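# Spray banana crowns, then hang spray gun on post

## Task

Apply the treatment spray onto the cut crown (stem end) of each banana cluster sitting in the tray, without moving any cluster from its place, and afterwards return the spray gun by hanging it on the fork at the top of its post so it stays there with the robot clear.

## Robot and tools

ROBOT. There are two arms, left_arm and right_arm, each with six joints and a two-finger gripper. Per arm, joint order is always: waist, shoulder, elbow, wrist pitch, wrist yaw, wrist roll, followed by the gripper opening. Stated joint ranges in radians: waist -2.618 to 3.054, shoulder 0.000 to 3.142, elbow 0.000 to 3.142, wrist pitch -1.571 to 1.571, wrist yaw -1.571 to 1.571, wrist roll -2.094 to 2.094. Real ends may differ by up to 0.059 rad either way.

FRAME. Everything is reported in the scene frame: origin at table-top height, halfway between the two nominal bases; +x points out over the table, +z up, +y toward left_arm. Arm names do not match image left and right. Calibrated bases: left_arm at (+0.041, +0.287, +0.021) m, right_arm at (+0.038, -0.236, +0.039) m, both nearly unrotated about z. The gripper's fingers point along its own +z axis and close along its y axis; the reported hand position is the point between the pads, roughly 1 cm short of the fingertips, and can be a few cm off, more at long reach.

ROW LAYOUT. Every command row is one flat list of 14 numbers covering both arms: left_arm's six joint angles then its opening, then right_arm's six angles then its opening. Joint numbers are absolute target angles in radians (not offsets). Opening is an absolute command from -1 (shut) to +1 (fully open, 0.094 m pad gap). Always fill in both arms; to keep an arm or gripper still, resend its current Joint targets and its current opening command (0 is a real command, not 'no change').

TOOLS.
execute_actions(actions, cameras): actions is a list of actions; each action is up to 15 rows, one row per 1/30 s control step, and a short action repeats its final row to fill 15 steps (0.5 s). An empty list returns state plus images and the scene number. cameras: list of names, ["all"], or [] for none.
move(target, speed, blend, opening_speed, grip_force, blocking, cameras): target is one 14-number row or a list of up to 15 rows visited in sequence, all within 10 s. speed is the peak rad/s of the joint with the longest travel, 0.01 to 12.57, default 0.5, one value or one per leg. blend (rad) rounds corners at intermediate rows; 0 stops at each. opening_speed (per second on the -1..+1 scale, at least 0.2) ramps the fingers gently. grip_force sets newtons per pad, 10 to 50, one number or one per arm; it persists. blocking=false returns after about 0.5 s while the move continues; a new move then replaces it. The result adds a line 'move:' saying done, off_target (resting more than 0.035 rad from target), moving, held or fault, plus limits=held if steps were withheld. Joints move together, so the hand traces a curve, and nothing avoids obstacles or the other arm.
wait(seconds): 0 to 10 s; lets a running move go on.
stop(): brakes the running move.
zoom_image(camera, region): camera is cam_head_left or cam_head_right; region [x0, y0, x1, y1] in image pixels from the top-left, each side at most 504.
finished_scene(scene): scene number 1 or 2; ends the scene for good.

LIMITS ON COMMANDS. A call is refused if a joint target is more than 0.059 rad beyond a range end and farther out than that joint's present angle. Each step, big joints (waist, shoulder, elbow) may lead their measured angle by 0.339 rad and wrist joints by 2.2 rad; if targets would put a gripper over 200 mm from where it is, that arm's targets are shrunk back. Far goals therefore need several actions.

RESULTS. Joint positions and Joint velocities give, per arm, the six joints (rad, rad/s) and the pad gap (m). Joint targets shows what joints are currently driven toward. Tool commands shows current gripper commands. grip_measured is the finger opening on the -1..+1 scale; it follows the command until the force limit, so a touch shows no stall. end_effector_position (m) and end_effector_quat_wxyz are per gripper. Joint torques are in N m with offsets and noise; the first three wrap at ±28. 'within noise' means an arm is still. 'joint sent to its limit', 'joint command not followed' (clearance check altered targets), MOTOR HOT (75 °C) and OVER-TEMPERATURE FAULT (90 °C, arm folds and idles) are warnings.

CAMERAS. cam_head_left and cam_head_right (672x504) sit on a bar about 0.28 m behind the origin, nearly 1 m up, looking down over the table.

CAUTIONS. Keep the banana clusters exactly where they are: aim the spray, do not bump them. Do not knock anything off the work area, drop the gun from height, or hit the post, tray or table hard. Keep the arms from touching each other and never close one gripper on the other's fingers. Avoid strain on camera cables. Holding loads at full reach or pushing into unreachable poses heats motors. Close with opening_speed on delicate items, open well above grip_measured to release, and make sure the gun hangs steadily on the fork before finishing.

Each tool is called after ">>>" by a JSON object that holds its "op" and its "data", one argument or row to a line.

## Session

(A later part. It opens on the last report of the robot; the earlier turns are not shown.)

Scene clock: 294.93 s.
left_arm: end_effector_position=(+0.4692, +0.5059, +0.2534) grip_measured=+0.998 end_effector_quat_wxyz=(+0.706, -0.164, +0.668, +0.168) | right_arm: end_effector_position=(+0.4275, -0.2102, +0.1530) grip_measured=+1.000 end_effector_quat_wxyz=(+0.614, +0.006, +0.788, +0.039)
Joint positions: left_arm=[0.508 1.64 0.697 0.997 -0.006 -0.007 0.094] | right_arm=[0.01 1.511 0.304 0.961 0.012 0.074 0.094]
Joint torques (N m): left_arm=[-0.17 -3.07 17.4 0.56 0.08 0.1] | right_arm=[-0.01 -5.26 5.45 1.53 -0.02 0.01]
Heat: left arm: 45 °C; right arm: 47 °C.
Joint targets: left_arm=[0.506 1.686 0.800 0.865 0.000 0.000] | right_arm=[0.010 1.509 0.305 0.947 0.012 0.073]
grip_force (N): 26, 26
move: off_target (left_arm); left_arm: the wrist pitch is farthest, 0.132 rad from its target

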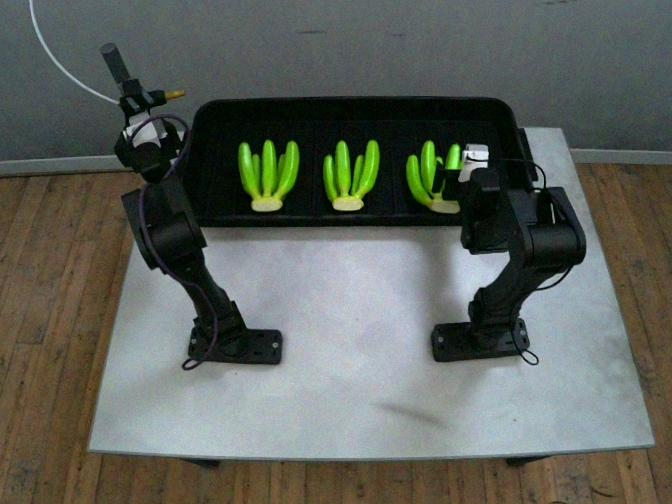

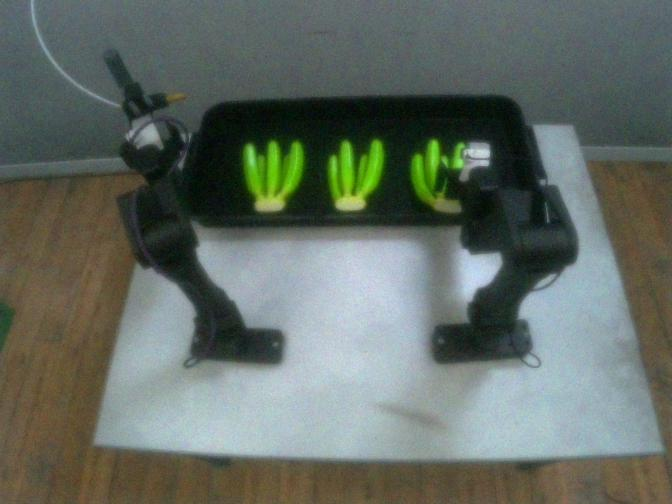

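>>> {"op": "move", "data": {
  "target": [
    [0.508,1.60,0.72,0.88,0,0,1,0.01,1.509,0.305,0.947,0.012,0.073,1],
    [0.508,1.60,0.72,0.88,0,0,-0.6,0.01,1.509,0.305,0.947,0.012,0.073,1]
  ],
  "opening_speed": 0.5,
  "grip_force": 50
}}

>>> {"op": "move", "data": {
  "target": [0.508,1.545,0.80,0.745,0,0,-0.6,0.01,1.509,0.305,0.947,0.012,0.073,1],
  "speed": 0.15,
  "cameras": ["all"]
}}

>>> {"op": "zoom_image", "data": {
  "camera": "cam_head_left",
  "region": [90, 40, 200, 170]
}}

>>> {"op": "zoom_image", "data": {
  "camera": "cam_head_right",
  "region": [90, 40, 200, 170]
}}

Scene clock: 314.37 s.
left_arm: end_effector_position=(+0.4693, +0.4985, +0.2527) grip_measured=-0.305 end_effector_quat_wxyz=(+0.701, -0.165, +0.679, +0.142) | right_arm: end_effector_position=(+0.4275, -0.2102, +0.1530) grip_measured=+1.000 end_effector_quat_wxyz=(+0.614, +0.006, +0.788, +0.039)
Joint positions: left_arm=[0.508 1.608 0.696 0.937 0.03 -0.04 0.033] | right_arm=[0.01 1.511 0.304 0.961 0.012 0.074 0.094]
Joint torques (N m): left_arm=[0.12 -7.24 9.72 1.18 -0.37 0.42] | right_arm=[0.02 -5.41 5.42 1.57 -0.02 0.01]
Motor temperatures (°C): left_arm=[27 33 38 41 26 26 26] | right_arm=[28 30 38 47 29 25 30]
Heat: left arm: 41 °C; right arm: 47 °C.
Joint targets: left_arm=[0.508 1.600 0.720 0.880 0.000 0.000] | right_arm=[0.010 1.509 0.305 0.947 0.012 0.073]
move: off_target (left_arm); target 2's new numbers were sent with left_arm's wrist pitch 0.059 rad from that target; left_arm: the wrist pitch is farthest, 0.057 rad from its target

Scene clock: 315.57 s.
left_arm: end_effector_position=(+0.4677, +0.4976, +0.2518) grip_measured=-0.306 end_effector_quat_wxyz=(+0.689, -0.168, +0.691, +0.139) | right_arm: end_effector_position=(+0.4275, -0.2102, +0.1530) grip_measured=+1.000 end_effector_quat_wxyz=(+0.614, +0.006, +0.788, +0.039)
Joint positions: left_arm=[0.508 1.579 0.705 0.862 0.031 -0.04 0.033] | right_arm=[0.01 1.511 0.304 0.961 0.012 0.074 0.094]
Joint torques (N m): left_arm=[-0.03 -9.29 16.95 0.65 -0.39 0.44] | right_arm=[-0.13 -5.33 5.39 1.51 0.01 -0.03]
Heat: left arm: 41 °C; right arm: 47 °C.
Joint targets: left_arm=[0.508 1.545 0.800 0.745 0.000 0.000] | right_arm=[0.010 1.509 0.305 0.947 0.012 0.073]
move: off_target (left_arm); left_arm: the wrist pitch is farthest, 0.117 rad from its target

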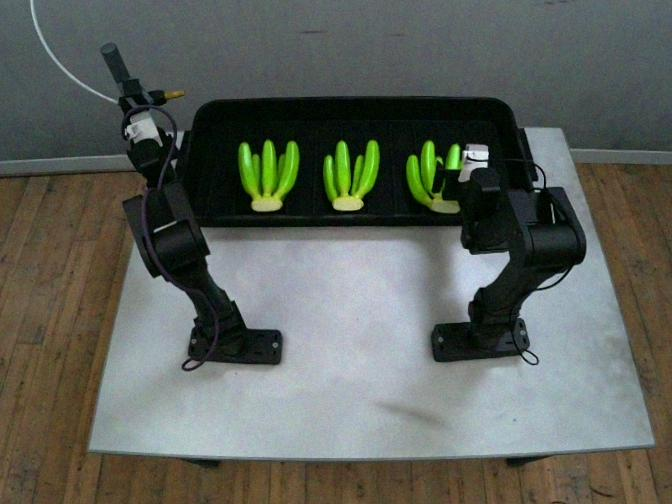

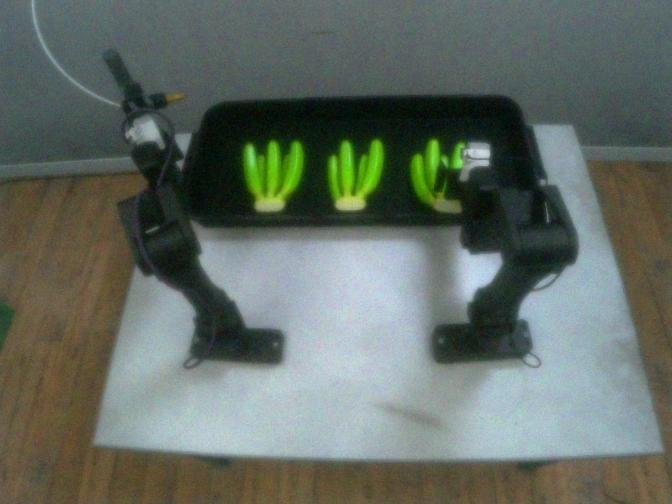

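Scaled by 3.877 from the camera's 672x504 image, which has a finer 960x720 frame.

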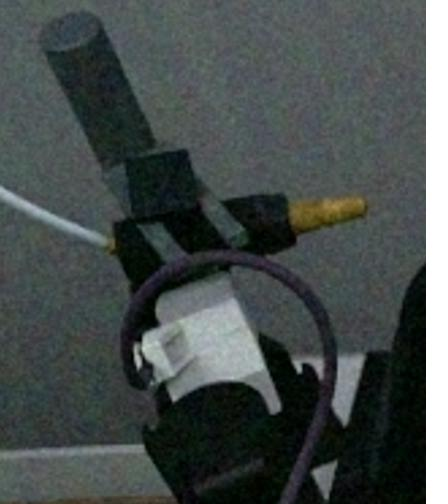

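Scaled by 3.877 from the camera's 672x504 image, which has a finer 960x720 frame.

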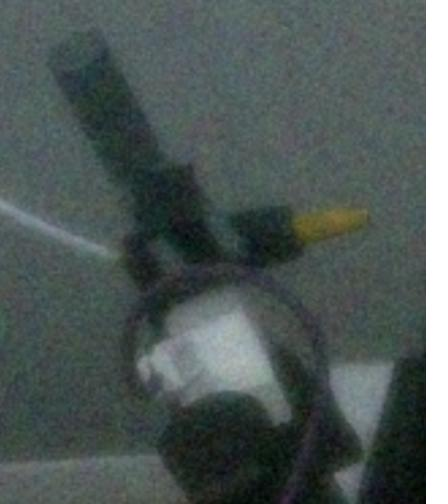

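>>> {"op": "move", "data": {
  "target": [
    [0.508,1.552,0.69,0.915,0,0,-0.6,0.01,1.509,0.305,0.947,0.012,0.073,1],
    [0.508,1.295,0.482,0.867,0,0,-0.6,0.01,1.509,0.305,0.947,0.012,0.073,1]
  ],
  "speed": 0.15,
  "cameras": ["all"]
}}

>>> {"op": "zoom_image", "data": {
  "camera": "cam_head_left",
  "region": [90, 40, 200, 170]
}}

>>> {"op": "zoom_image", "data": {
  "camera": "cam_head_right",
  "region": [90, 40, 200, 170]
}}

Scene clock: 334.13 s.
left_arm: end_effector_position=(+0.4119, +0.4735, +0.2696) grip_measured=-0.598 end_effector_quat_wxyz=(+0.706, -0.159, +0.671, +0.162) | right_arm: end_effector_position=(+0.4275, -0.2102, +0.1530) grip_measured=+1.000 end_effector_quat_wxyz=(+0.614, +0.006, +0.788, +0.039)
Joint positions: left_arm=[0.508 1.317 0.498 0.867 0.011 -0.008 0.019] | right_arm=[0.01 1.511 0.304 0.961 0.012 0.074 0.094]
Joint torques (N m): left_arm=[0.08 -6.02 6.17 1.74 -0.13 0.11] | right_arm=[-0.01 -5.39 5.44 1.5 -0.05 -0.07]
Heat: left arm: 40 °C; right arm: 47 °C.
Joint targets: left_arm=[0.508 1.295 0.482 0.867 0.000 0.000] | right_arm=[0.010 1.509 0.305 0.947 0.012 0.073]
move: done

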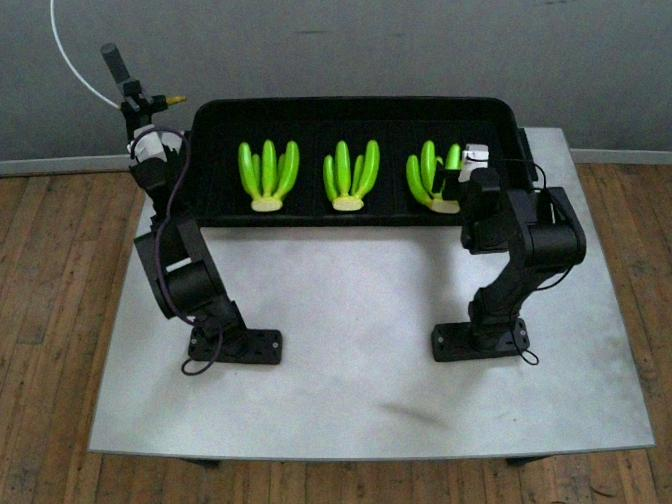

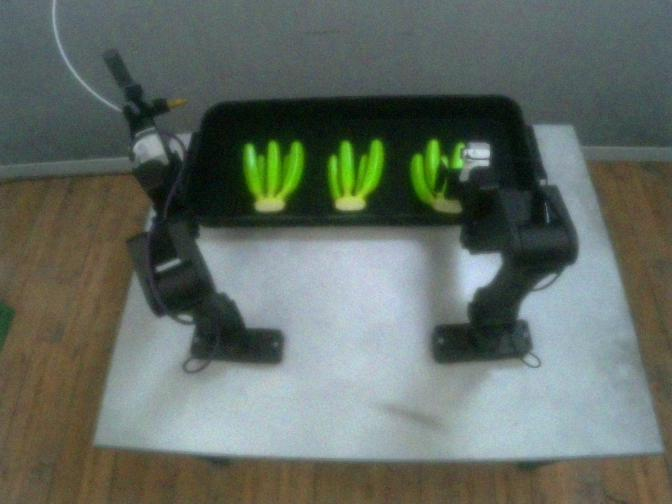

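Scaled by 3.877 from the camera's 672x504 image, which has a finer 960x720 frame.

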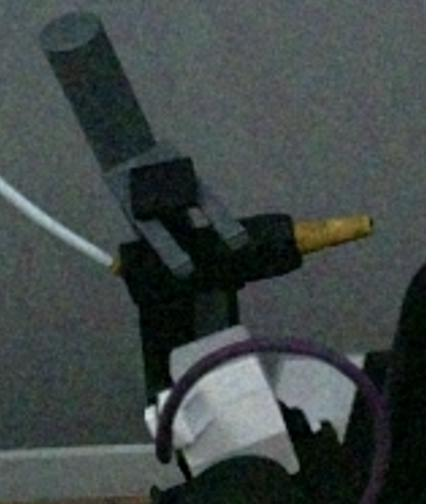

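Scaled by 3.877 from the camera's 672x504 image, which has a finer 960x720 frame.

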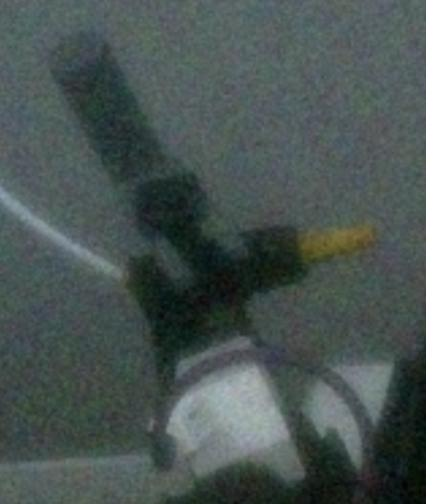

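>>> {"op": "move", "data": {
  "target": [
    [0.508,1.295,0.482,0.867,0,0,1,0.01,1.509,0.305,0.947,0.012,0.073,1],
    [0.508,1.25,0.44,0.805,0,0,1,0.01,1.509,0.305,0.947,0.012,0.073,1],
    [0.508,1.61,0.734,0.8586,0,0,1,0.01,1.509,0.305,0.947,0.012,0.073,1],
    [0.508,1.625,0.745,0.88,0,0,1,0.01,1.509,0.305,0.947,0.012,0.073,1],
    [0.508,1.625,0.745,0.88,0,0,-0.6,0.01,1.509,0.305,0.947,0.012,0.073,1]
  ],
  "speed": [0.3,0.3,0.25,0.15,0.2],
  "opening_speed": 0.8
}}

>>> {"op": "move", "data": {
  "target": [0.508,1.545,0.88,0.68,0,0,-0.6,0.01,1.509,0.305,0.947,0.012,0.073,1],
  "speed": 0.15,
  "cameras": ["all"]
}}

>>> {"op": "zoom_image", "data": {
  "camera": "cam_head_left",
  "region": [90, 40, 200, 170]
}}

>>> {"op": "zoom_image", "data": {
  "camera": "cam_head_right",
  "region": [90, 40, 200, 170]
}}

Scene clock: 360.77 s.
left_arm: end_effector_position=(+0.4672, +0.4976, +0.2477) grip_measured=-0.312 end_effector_quat_wxyz=(+0.692, -0.161, +0.688, +0.148) | right_arm: end_effector_position=(+0.4275, -0.2102, +0.1530) grip_measured=+1.000 end_effector_quat_wxyz=(+0.614, +0.006, +0.788, +0.039)
Joint positions: left_arm=[0.506 1.598 0.687 0.914 0.027 -0.019 0.032] | right_arm=[0.01 1.511 0.304 0.961 0.012 0.074 0.094]
Joint torques (N m): left_arm=[0.21 -4.37 13.12 1.4 -0.32 0.22] | right_arm=[0.06 -5.44 5.41 1.53 -0.06 0]
Heat: left arm: 41 °C; right arm: 47 °C.
Joint targets: left_arm=[0.508 1.625 0.745 0.880 0.000 0.000] | right_arm=[0.010 1.509 0.305 0.947 0.012 0.073]
move: off_target (left_arm); target 5's new numbers were sent with left_arm's elbow 0.058 rad from that target; left_arm: the elbow is farthest, 0.058 rad from its target

Scene clock: 362.43 s.
left_arm: end_effector_position=(+0.4675, +0.4968, +0.2492) grip_measured=-0.312 end_effector_quat_wxyz=(+0.677, -0.170, +0.703, +0.137) | right_arm: end_effector_position=(+0.4275, -0.2102, +0.1530) grip_measured=+1.000 end_effector_quat_wxyz=(+0.614, +0.006, +0.788, +0.039)
Joint positions: left_arm=[0.506 1.562 0.716 0.801 0.031 -0.036 0.032] | right_arm=[0.01 1.511 0.304 0.961 0.012 0.074 0.094]
Joint torques (N m): left_arm=[0.18 -7.75 23.92 0.61 -0.38 0.39] | right_arm=[-0.08 -5.11 5.42 1.53 -0.04 0]
Heat: left arm: 41 °C; right arm: 47 °C.
Joint targets: left_arm=[0.508 1.545 0.880 0.680 0.000 0.000] | right_arm=[0.010 1.509 0.305 0.947 0.012 0.073]
move: off_target (left_arm); left_arm: the elbow is farthest, 0.164 rad from its target

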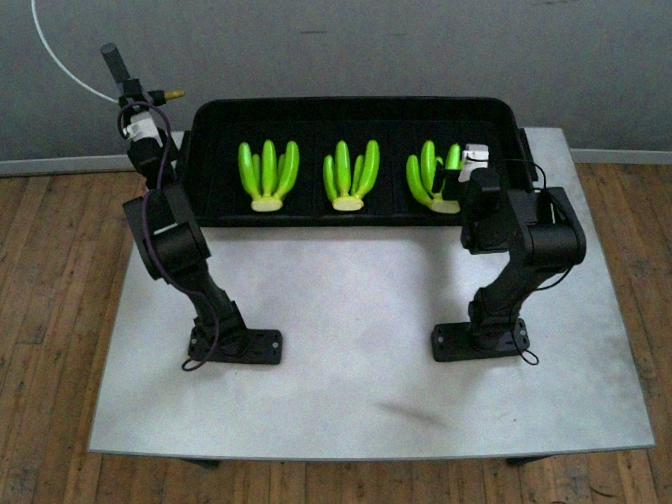

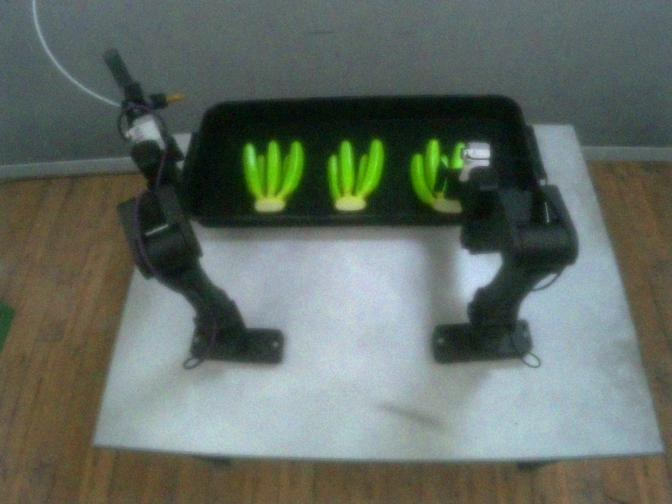

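Scaled by 3.877 from the camera's 672x504 image, which has a finer 960x720 frame.

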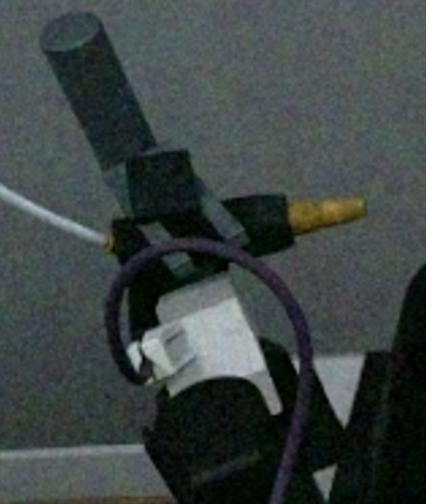

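Scaled by 3.877 from the camera's 672x504 image, which has a finer 960x720 frame.

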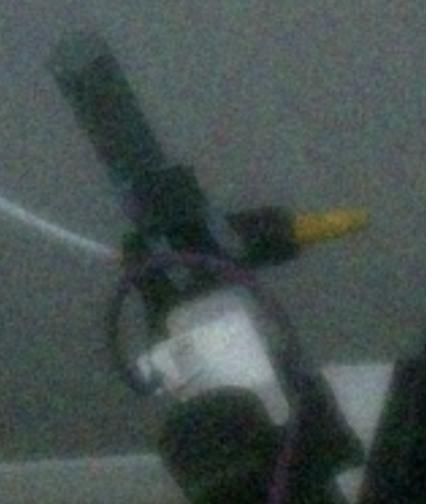

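>>> {"op": "move", "data": {
  "target": [
    [0.508,1.60,0.72,0.88,0,0,-0.6,0.01,1.509,0.305,0.947,0.012,0.073,1],
    [0.508,1.60,0.72,0.88,0,0,1,0.01,1.509,0.305,0.947,0.012,0.073,1],
    [0.508,1.25,0.42,0.805,0,0,1,0.01,1.509,0.305,0.947,0.012,0.073,1],
    [0.508,1.638,0.366,1.54,0,0,1,0.01,1.509,0.305,0.947,0.012,0.073,1],
    [0.508,1.85,0.649,1.543,0,0,1,0.01,1.509,0.305,0.947,0.012,0.073,1]
  ],
  "speed": [0.2,0.3,0.3,0.5,0.2],
  "cameras": ["all"]
}}

>>> {"op": "zoom_image", "data": {
  "camera": "cam_head_left",
  "region": [90, 40, 200, 170]
}}

>>> {"op": "zoom_image", "data": {
  "camera": "cam_head_right",
  "region": [90, 40, 200, 170]
}}

Scene clock: 410.80 s.
left_arm: end_effector_position=(+0.4633, +0.4996, +0.2571) grip_measured=+0.998 end_effector_quat_wxyz=(+0.778, -0.137, +0.586, +0.183) | right_arm: end_effector_position=(+0.4275, -0.2102, +0.1530) grip_measured=+1.000 end_effector_quat_wxyz=(+0.614, +0.006, +0.788, +0.039)
Joint positions: left_arm=[0.506 1.832 0.627 1.485 0.007 0 0.094] | right_arm=[0.01 1.511 0.304 0.961 0.012 0.074 0.094]
Joint torques (N m): left_arm=[0.16 -5.89 7.94 2.16 -0.08 0.03] | right_arm=[-0.1 -5.19 5.48 1.49 0 -0.01]
Motor temperatures (°C): left_arm=[27 34 45 39 26 26 28] | right_arm=[28 30 37 47 29 24 29]
Heat: left arm: 45 °C; right arm: 47 °C.
Joint targets: left_arm=[0.508 1.850 0.649 1.543 0.000 0.000] | right_arm=[0.010 1.509 0.305 0.947 0.012 0.073]
move: off_target (left_arm); target 2's new numbers were sent with left_arm's wrist pitch 0.041 rad from that target; left_arm: the wrist pitch is farthest, 0.058 rad from its target

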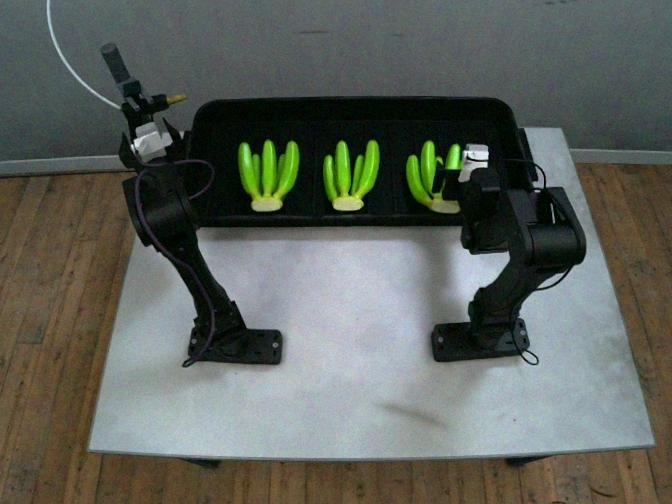

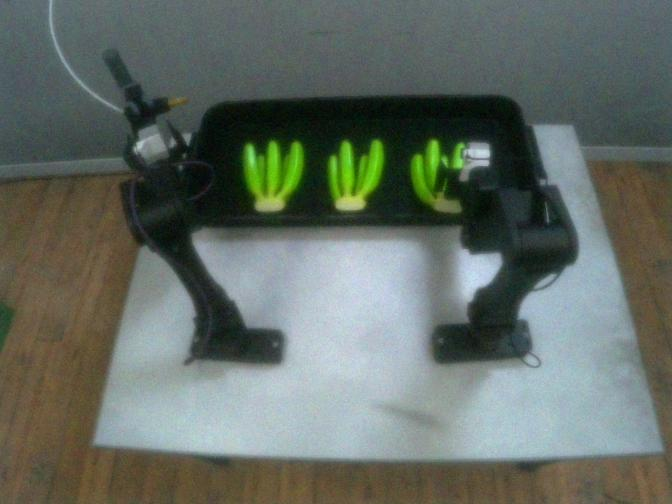

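Scaled by 3.877 from the camera's 672x504 image, which has a finer 960x720 frame.

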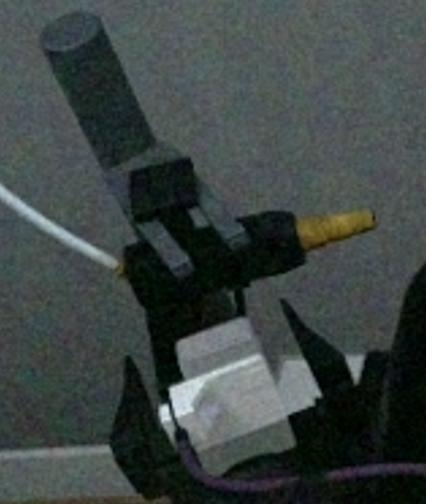

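Scaled by 3.877 from the camera's 672x504 image, which has a finer 960x720 frame.

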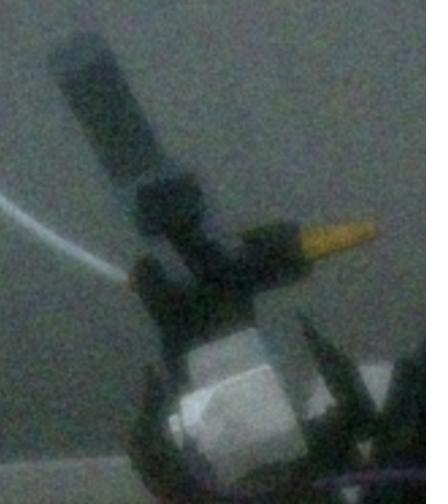

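>>> {"op": "move", "data": {
  "target": [0.508,1.946,0.79,1.51,0,0,1,0.01,1.509,0.305,0.947,0.012,0.073,1],
  "speed": 0.15,
  "cameras": ["all"]
}}

>>> {"op": "zoom_image", "data": {
  "camera": "cam_head_left",
  "region": [90, 40, 200, 170]
}}

Scene clock: 420.10 s.
left_arm: end_effector_position=(+0.4869, +0.5117, +0.2659) grip_measured=+0.998 end_effector_quat_wxyz=(+0.790, -0.132, +0.569, +0.187) | right_arm: end_effector_position=(+0.4275, -0.2102, +0.1530) grip_measured=+1.000 end_effector_quat_wxyz=(+0.614, +0.006, +0.788, +0.039)
Joint positions: left_arm=[0.506 1.919 0.752 1.489 0.006 0.002 0.094] | right_arm=[0.01 1.511 0.304 0.961 0.012 0.074 0.094]
Joint torques (N m): left_arm=[0.17 -6.13 9.7 1.77 -0.06 -0.01] | right_arm=[-0.05 -5.31 5.56 1.52 0 -0.02]
Heat: left arm: 42 °C; right arm: 47 °C.
Joint targets: left_arm=[0.508 1.946 0.790 1.510 0.000 0.000] | right_arm=[0.010 1.509 0.305 0.947 0.012 0.073]
move: off_target (left_arm); left_arm: the elbow is farthest, 0.038 rad from its target

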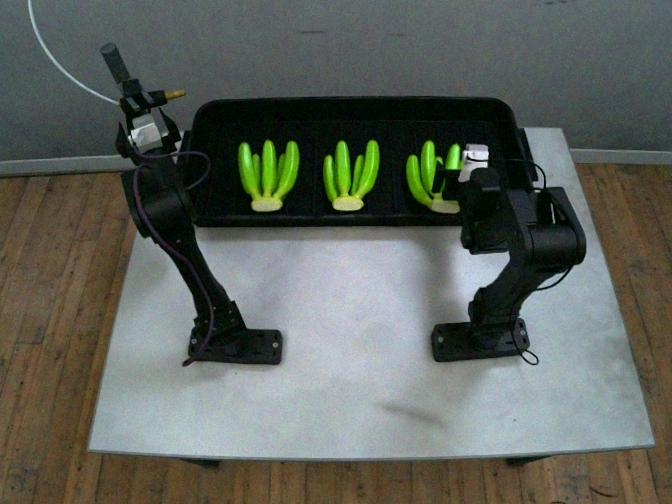

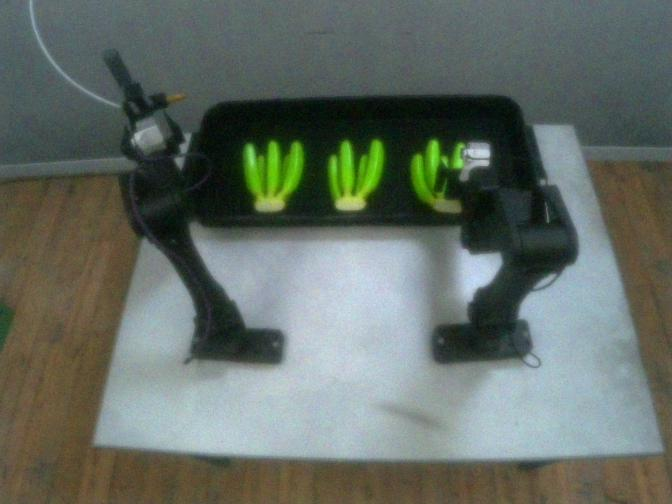

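Scaled by 3.877 from the camera's 672x504 image, which has a finer 960x720 frame.

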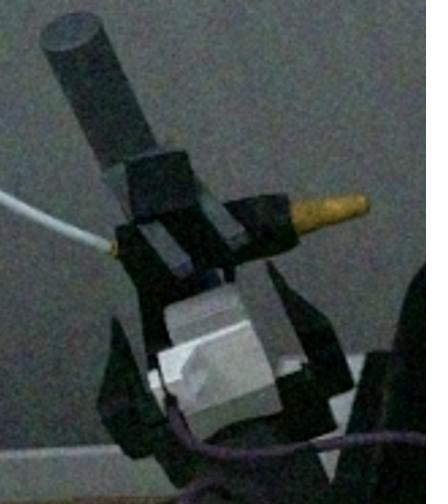

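>>> {"op": "move", "data": {
  "target": [
    [0.508,1.93,0.77,1.5,0,0,1,0.01,1.509,0.305,0.947,0.012,0.073,1],
    [0.508,1.93,0.77,1.5,0,0,-0.7,0.01,1.509,0.305,0.947,0.012,0.073,1]
  ],
  "opening_speed": 0.6
}}

>>> {"op": "move", "data": {
  "target": [0.508,1.90,0.89,1.32,0,0,-0.7,0.01,1.509,0.305,0.947,0.012,0.073,1],
  "speed": 0.15,
  "cameras": ["all"]
}}

>>> {"op": "zoom_image", "data": {
  "camera": "cam_head_left",
  "region": [90, 40, 200, 170]
}}

>>> {"op": "zoom_image", "data": {
  "camera": "cam_head_right",
  "region": [90, 40, 200, 170]
}}

Scene clock: 442.30 s.
left_arm: end_effector_position=(+0.4850, +0.5154, +0.2659) grip_measured=+0.123 end_effector_quat_wxyz=(+0.788, -0.137, +0.568, +0.193) | right_arm: end_effector_position=(+0.4275, -0.2102, +0.1530) grip_measured=+1.000 end_effector_quat_wxyz=(+0.614, +0.006, +0.788, +0.039)
Joint positions: left_arm=[0.51 1.919 0.752 1.489 -0.007 0.005 0.053] | right_arm=[0.01 1.511 0.304 0.961 0.012 0.074 0.094]
Joint torques (N m): left_arm=[-0.16 -7.36 7.73 1.66 0.09 -0.02] | right_arm=[0.06 -5.27 5.31 1.56 -0.06 -0.01]
Motor temperatures (°C): left_arm=[27 34 39 41 26 26 27] | right_arm=[27 30 37 47 29 24 29]
Heat: left arm: 41 °C; right arm: 47 °C.
Joint targets: left_arm=[0.508 1.930 0.770 1.500 0.000 0.000] | right_arm=[0.010 1.509 0.305 0.947 0.012 0.073]
move: done

Scene clock: 443.73 s.
left_arm: end_effector_position=(+0.4861, +0.5160, +0.2652) grip_measured=+0.123 end_effector_quat_wxyz=(+0.787, -0.138, +0.570, +0.193) | right_arm: end_effector_position=(+0.4275, -0.2102, +0.1530) grip_measured=+1.000 end_effector_quat_wxyz=(+0.614, +0.006, +0.788, +0.039)
Joint positions: left_arm=[0.51 1.919 0.756 1.479 -0.007 0.005 0.053] | right_arm=[0.01 1.511 0.304 0.961 0.012 0.074 0.094]
Joint torques (N m): left_arm=[-0.21 -9.81 19.33 0.08 0.1 -0.03] | right_arm=[-0.1 -5.49 5.55 1.56 -0.03 -0.01]
Heat: left arm: 40 °C; right arm: 47 °C.
Joint targets: left_arm=[0.508 1.900 0.890 1.320 0.000 0.000] | right_arm=[0.010 1.509 0.305 0.947 0.012 0.073]
move: off_target (left_arm); left_arm: the wrist pitch is farthest, 0.159 rad from its target

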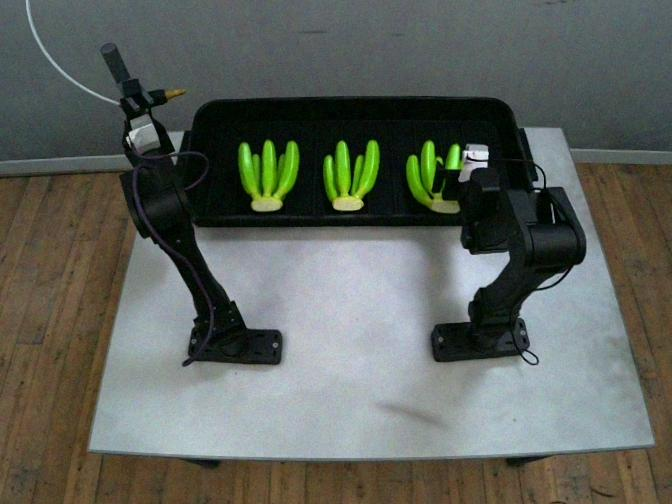

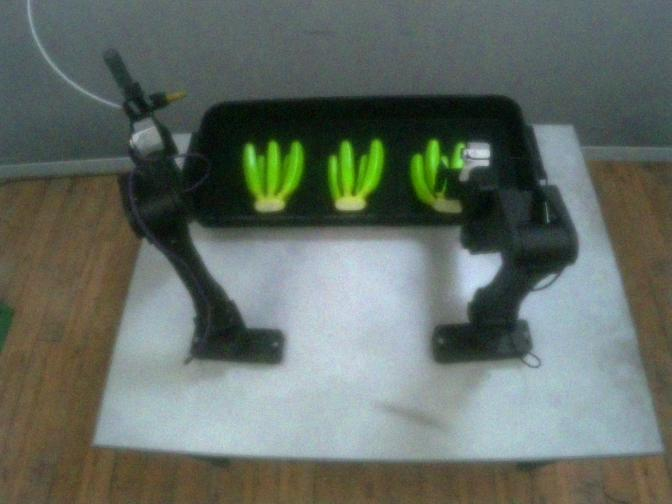

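Scaled by 3.877 from the camera's 672x504 image, which has a finer 960x720 frame.

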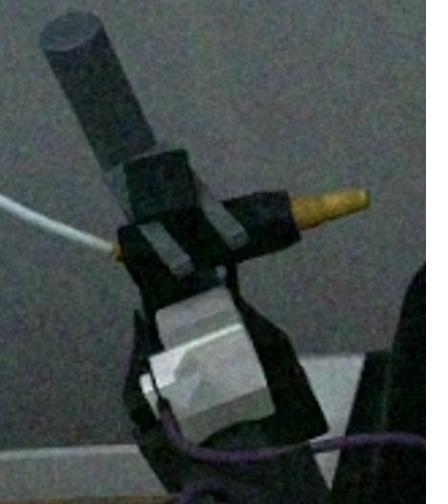

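Scaled by 3.877 from the camera's 672x504 image, which has a finer 960x720 frame.

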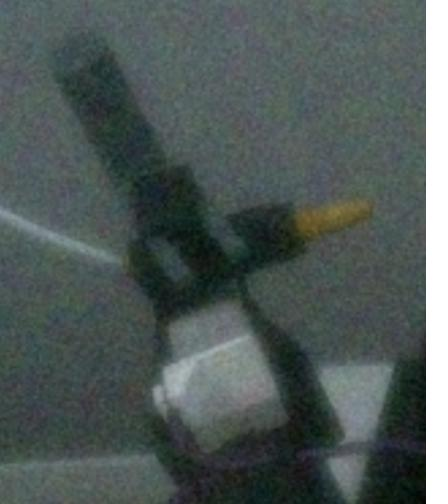

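>>> {"op": "move", "data": {
  "target": [
    [0.509,1.93,0.775,1.495,0,0,-0.7,0.01,1.509,0.305,0.947,0.012,0.073,1],
    [0.509,1.783,0.567,1.562,0,0,-0.7,0.01,1.509,0.305,0.947,0.012,0.073,1]
  ],
  "speed": 0.12,
  "cameras": ["all"]
}}

>>> {"op": "zoom_image", "data": {
  "camera": "cam_head_left",
  "region": [90, 40, 200, 170]
}}

>>> {"op": "zoom_image", "data": {
  "camera": "cam_head_right",
  "region": [90, 40, 200, 170]
}}

Scene clock: 461.03 s.
left_arm: end_effector_position=(+0.4777, +0.5021, +0.2560) grip_measured=-0.345 end_effector_quat_wxyz=(+0.772, -0.137, +0.595, +0.174) | right_arm: end_effector_position=(+0.4275, -0.2102, +0.1530) grip_measured=+1.000 end_effector_quat_wxyz=(+0.614, +0.006, +0.788, +0.039)
Joint positions: left_arm=[0.5 1.849 0.684 1.421 0.013 -0.008 0.031] | right_arm=[0.01 1.511 0.304 0.961 0.012 0.074 0.094]
Joint torques (N m): left_arm=[0.91 -13.38 -5.15 2.92 -0.17 0.1] | right_arm=[0.08 -5.39 5.52 1.52 -0.04 -0.03]
Motor temperatures (°C): left_arm=[27 35 45 39 26 26 28] | right_arm=[27 30 37 47 29 24 29]
Heat: left arm: 45 °C; right arm: 47 °C.
Joint targets: left_arm=[0.509 1.783 0.567 1.562 0.000 0.000] | right_arm=[0.010 1.509 0.305 0.947 0.012 0.073]
move: off_target (left_arm); left_arm: the wrist pitch is farthest, 0.141 rad from its target

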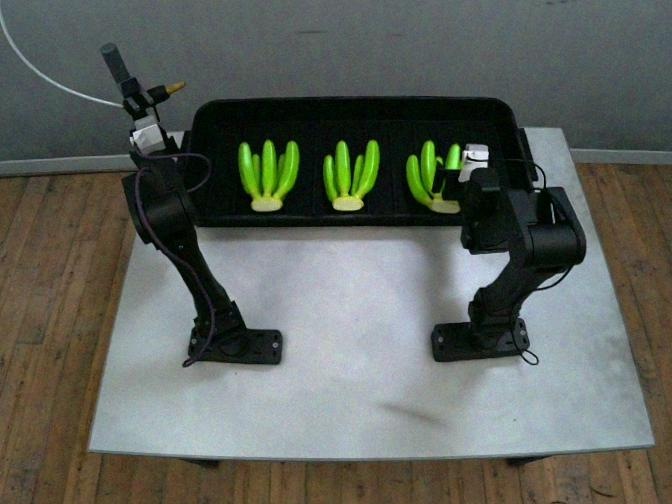

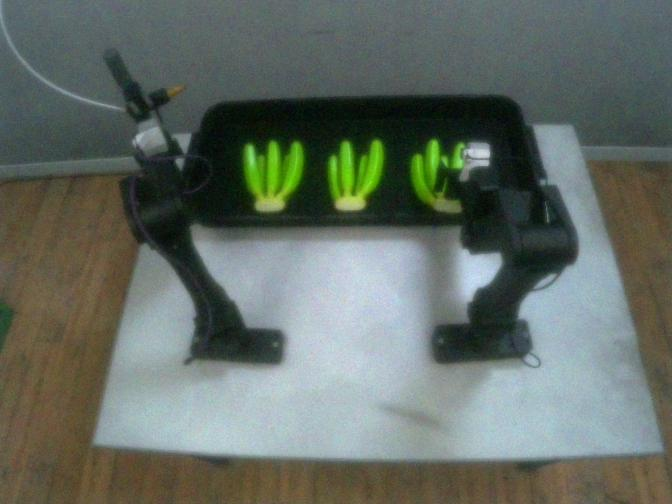

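Scaled by 3.877 from the camera's 672x504 image, which has a finer 960x720 frame.

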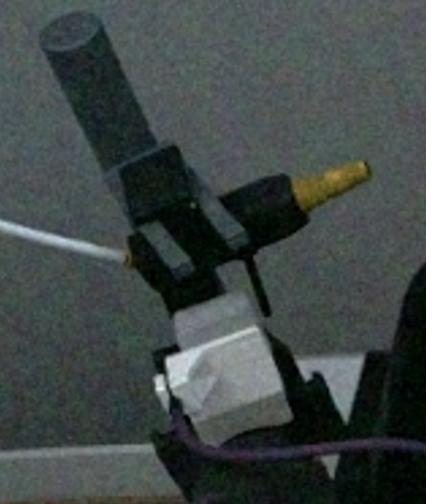

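Scaled by 3.877 from the camera's 672x504 image, which has a finer 960x720 frame.

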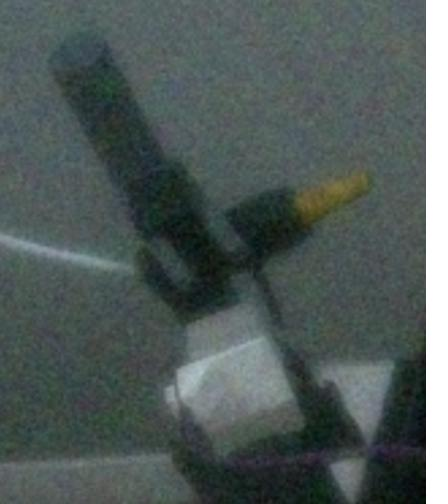

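>>> {"op": "move", "data": {
  "target": [
    [0.509,1.9,0.74,1.48,0,0,-0.7,0.01,1.509,0.305,0.947,0.012,0.073,1],
    [0.509,1.9,0.74,1.48,0,0,1,0.01,1.509,0.305,0.947,0.012,0.073,1],
    [0.508,1.638,0.376,1.54,0,0,1,0.01,1.509,0.305,0.947,0.012,0.073,1],
    [0.372,1.632,0.379,1.565,-0.283,0,1,0.01,1.509,0.305,0.947,0.012,0.073,1],
    [0.417,1.783,0.567,1.562,-0.238,0,1,0.01,1.509,0.305,0.947,0.012,0.073,1],
    [0.451,1.94,0.79,1.5,-0.204,0,1,0.01,1.509,0.305,0.947,0.012,0.073,1]
  ],
  "speed": [0.2,0.3,0.25,0.3,0.25,0.15],
  "cameras": ["all"]
}}

>>> {"op": "zoom_image", "data": {
  "camera": "cam_head_left",
  "region": [90, 40, 200, 170]
}}

>>> {"op": "zoom_image", "data": {
  "camera": "cam_head_right",
  "region": [90, 40, 200, 170]
}}

Scene clock: 503.77 s.
left_arm: end_effector_position=(+0.4820, +0.5191, +0.2672) grip_measured=+0.998 end_effector_quat_wxyz=(+0.777, -0.204, +0.552, +0.225) | right_arm: end_effector_position=(+0.4275, -0.2102, +0.1530) grip_measured=+1.000 end_effector_quat_wxyz=(+0.614, +0.006, +0.788, +0.039)
Joint positions: left_arm=[0.443 1.913 0.761 1.474 -0.221 0.001 0.094] | right_arm=[0.01 1.511 0.304 0.961 0.012 0.074 0.094]
Joint torques (N m): left_arm=[0.77 -6.08 8.87 1.77 0.29 0.03] | right_arm=[-0.02 -5.18 5.24 1.54 0.02 0.04]
Motor temperatures (°C): left_arm=[27 43 36 48 26 26 28] | right_arm=[27 30 37 47 29 24 29]
Heat: left arm: 48 °C; right arm: 47 °C.
Joint targets: left_arm=[0.451 1.940 0.790 1.500 -0.204 0.000] | right_arm=[0.010 1.509 0.305 0.947 0.012 0.073]
move: done; target 2's new numbers were sent with left_arm's elbow 0.036 rad from that target

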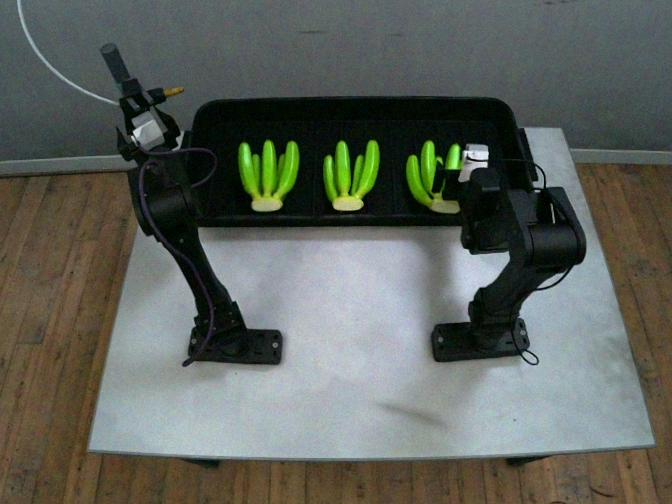

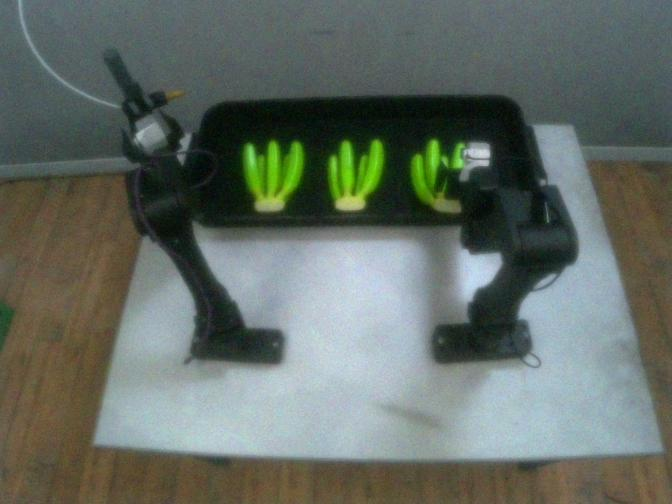

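Scaled by 3.877 from the camera's 672x504 image, which has a finer 960x720 frame.

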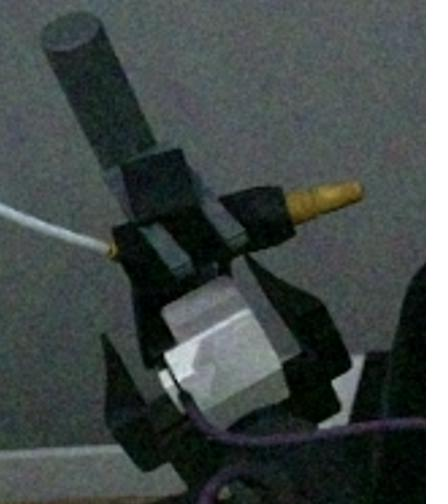

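Scaled by 3.877 from the camera's 672x504 image, which has a finer 960x720 frame.

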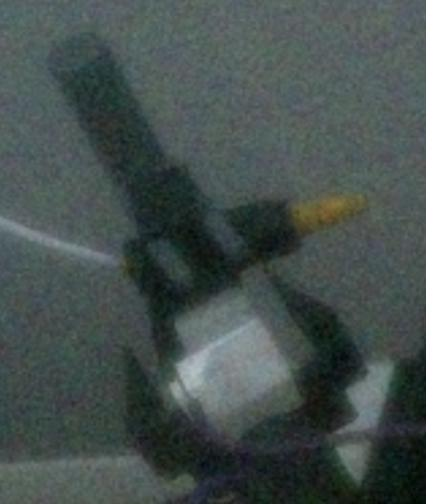

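>>> {"op": "move", "data": {
  "target": [
    [0.451,1.99,0.757,1.565,-0.204,0,1,0.01,1.509,0.305,0.947,0.012,0.073,1],
    [0.451,1.99,0.757,1.565,-0.204,0,-0.7,0.01,1.509,0.305,0.947,0.012,0.073,1]
  ],
  "speed": 0.15,
  "opening_speed": 0.6
}}

>>> {"op": "move", "data": {
  "target": [0.417,1.87,0.575,1.565,-0.238,0,-0.7,0.01,1.509,0.305,0.947,0.012,0.073,1],
  "speed": 0.12,
  "cameras": ["all"]
}}

>>> {"op": "zoom_image", "data": {
  "camera": "cam_head_left",
  "region": [90, 40, 200, 170]
}}

>>> {"op": "zoom_image", "data": {
  "camera": "cam_head_right",
  "region": [90, 40, 200, 170]
}}

Scene clock: 524.60 s.
left_arm: end_effector_position=(+0.4919, +0.5148, +0.2426) grip_measured=-0.371 end_effector_quat_wxyz=(+0.765, -0.184, +0.578, +0.219) | right_arm: end_effector_position=(+0.4275, -0.2102, +0.1530) grip_measured=+1.000 end_effector_quat_wxyz=(+0.614, +0.006, +0.788, +0.039)
Joint positions: left_arm=[0.443 1.968 0.761 1.479 -0.176 0.02 0.03] | right_arm=[0.01 1.511 0.304 0.961 0.012 0.074 0.094]
Joint torques (N m): left_arm=[0.87 -6.71 5.39 2.42 -0.3 -0.19] | right_arm=[-0.12 -5.27 5.39 1.53 -0.03 0.01]
Heat: left arm: 46 °C; right arm: 47 °C.
Joint targets: left_arm=[0.451 1.990 0.757 1.565 -0.204 0.000] | right_arm=[0.010 1.509 0.305 0.947 0.012 0.073]
move: off_target (left_arm); target 2's new numbers were sent with left_arm's wrist pitch 0.086 rad from that target; left_arm: the wrist pitch is farthest, 0.086 rad from its target

Scene clock: 526.57 s.
left_arm: end_effector_position=(+0.4843, +0.5069, +0.2346) grip_measured=-0.363 end_effector_quat_wxyz=(+0.751, -0.182, +0.598, +0.214) | right_arm: end_effector_position=(+0.4275, -0.2102, +0.1530) grip_measured=+1.000 end_effector_quat_wxyz=(+0.614, +0.006, +0.788, +0.039)
Joint positions: left_arm=[0.435 1.919 0.706 1.437 -0.173 0.022 0.03] | right_arm=[0.01 1.511 0.304 0.961 0.012 0.074 0.094]
Joint torques (N m): left_arm=[-1.77 -12.42 -6.74 2.84 -0.75 -0.2] | right_arm=[-0.13 -5.2 5.44 1.52 -0.02 0.01]
Heat: left arm: 47 °C; right arm: 47 °C.
Joint targets: left_arm=[0.417 1.870 0.575 1.565 -0.238 0.000] | right_arm=[0.010 1.509 0.305 0.947 0.012 0.073]
move: off_target (left_arm); left_arm: the elbow is farthest, 0.131 rad from its target

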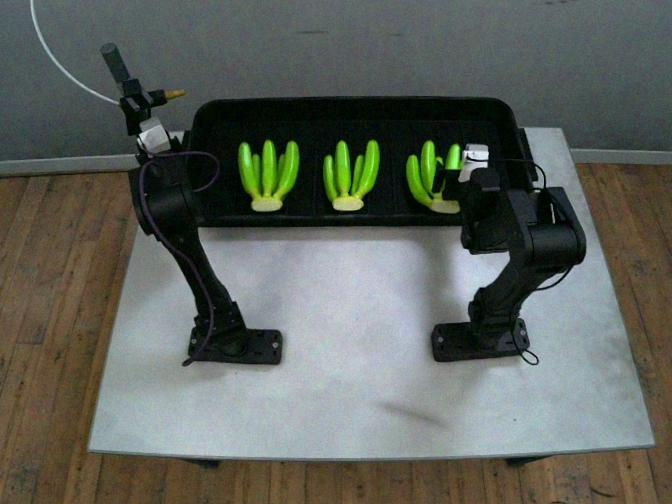

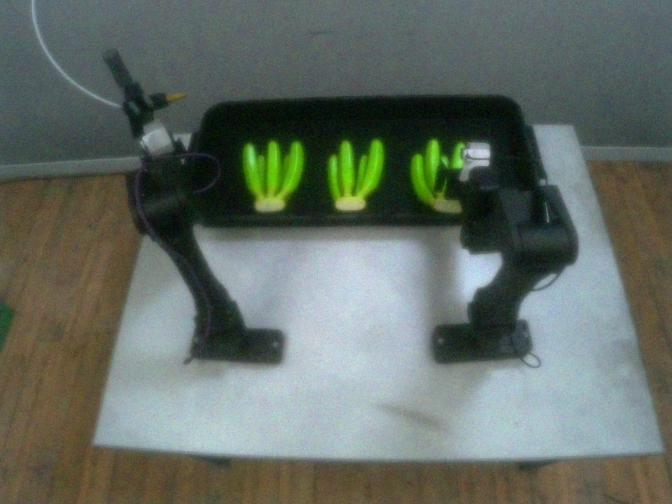

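Scaled by 3.877 from the camera's 672x504 image, which has a finer 960x720 frame.

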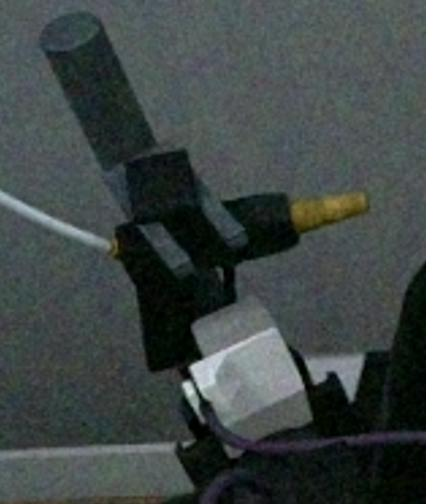

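Scaled by 3.877 from the camera's 672x504 image, which has a finer 960x720 frame.

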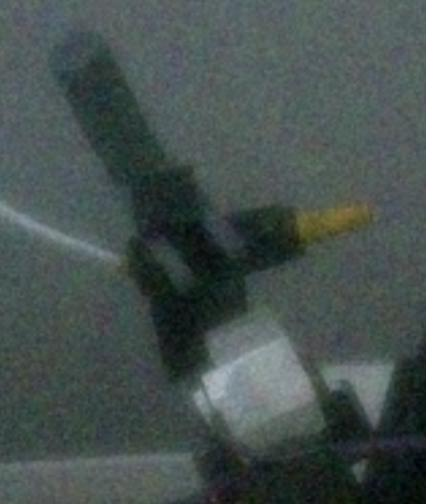

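>>> {"op": "move", "data": {
  "target": [
    [0.443,1.968,0.755,1.50,-0.18,0,-0.7,0.01,1.509,0.305,0.947,0.012,0.073,1],
    [0.451,1.98,0.757,1.54,-0.204,0,1,0.01,1.509,0.305,0.947,0.012,0.073,1],
    [0.372,1.632,0.365,1.54,-0.283,0,1,0.01,1.509,0.305,0.947,0.012,0.073,1],
    [0.504,1.638,0.366,1.52,0,0,1,0.01,1.509,0.305,0.947,0.012,0.073,1],
    [0.504,1.743,0.562,1.47,0,0,1,0.01,1.509,0.305,0.947,0.012,0.073,1]
  ],
  "speed": [0.2,0.3,0.2,0.3,0.2],
  "opening_speed": 1,
  "cameras": ["all"]
}}

>>> {"op": "zoom_image", "data": {
  "camera": "cam_head_left",
  "region": [90, 40, 200, 170]
}}

>>> {"op": "zoom_image", "data": {
  "camera": "cam_head_right",
  "region": [90, 40, 200, 170]
}}

Scene clock: 558.07 s.
left_arm: end_effector_position=(+0.4427, +0.4901, +0.2629) grip_measured=+0.998 end_effector_quat_wxyz=(+0.772, -0.142, +0.589, +0.191) | right_arm: end_effector_position=(+0.4275, -0.2102, +0.1530) grip_measured=+1.000 end_effector_quat_wxyz=(+0.614, +0.006, +0.788, +0.039)
Joint positions: left_arm=[0.498 1.726 0.541 1.455 -0.02 0.012 0.094] | right_arm=[0.01 1.511 0.304 0.961 0.012 0.074 0.094]
Joint torques (N m): left_arm=[0.65 -5 7.94 1.76 0.23 -0.08] | right_arm=[0.14 -5.48 5.45 1.54 -0.07 0]
Heat: left arm: 52 °C; right arm: 47 °C.
Joint targets: left_arm=[0.504 1.743 0.562 1.470 0.000 0.000] | right_arm=[0.010 1.509 0.305 0.947 0.012 0.073]
move: done; target 2's new numbers were sent with left_arm's wrist pitch 0.065 rad from that target

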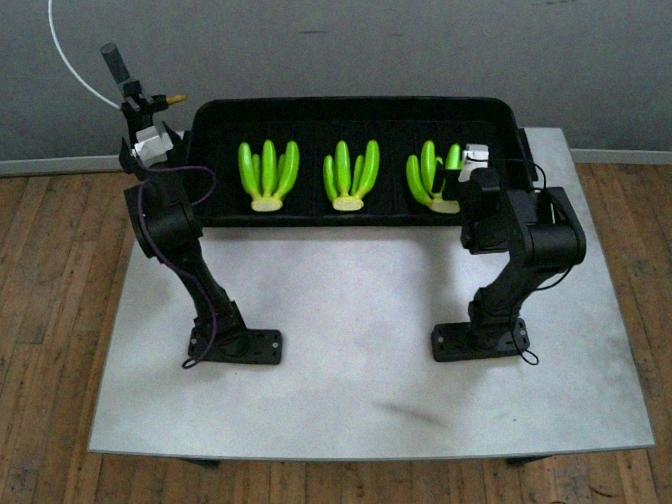

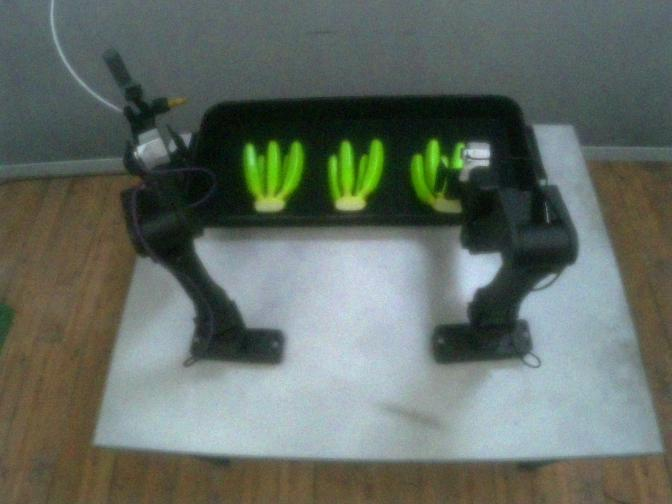

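Scaled by 3.877 from the camera's 672x504 image, which has a finer 960x720 frame.

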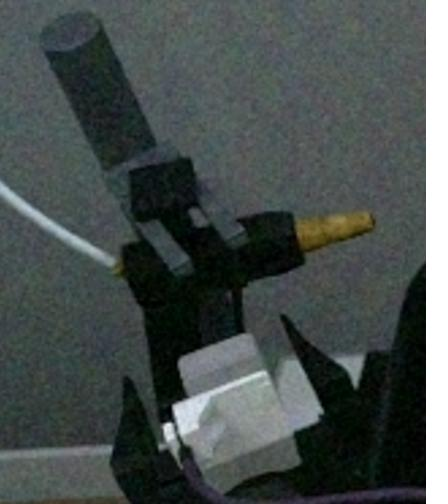

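Scaled by 3.877 from the camera's 672x504 image, which has a finer 960x720 frame.

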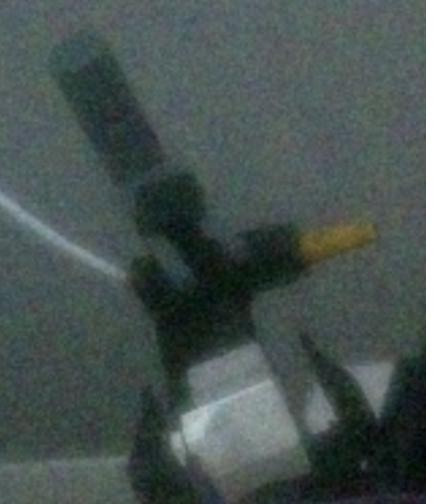

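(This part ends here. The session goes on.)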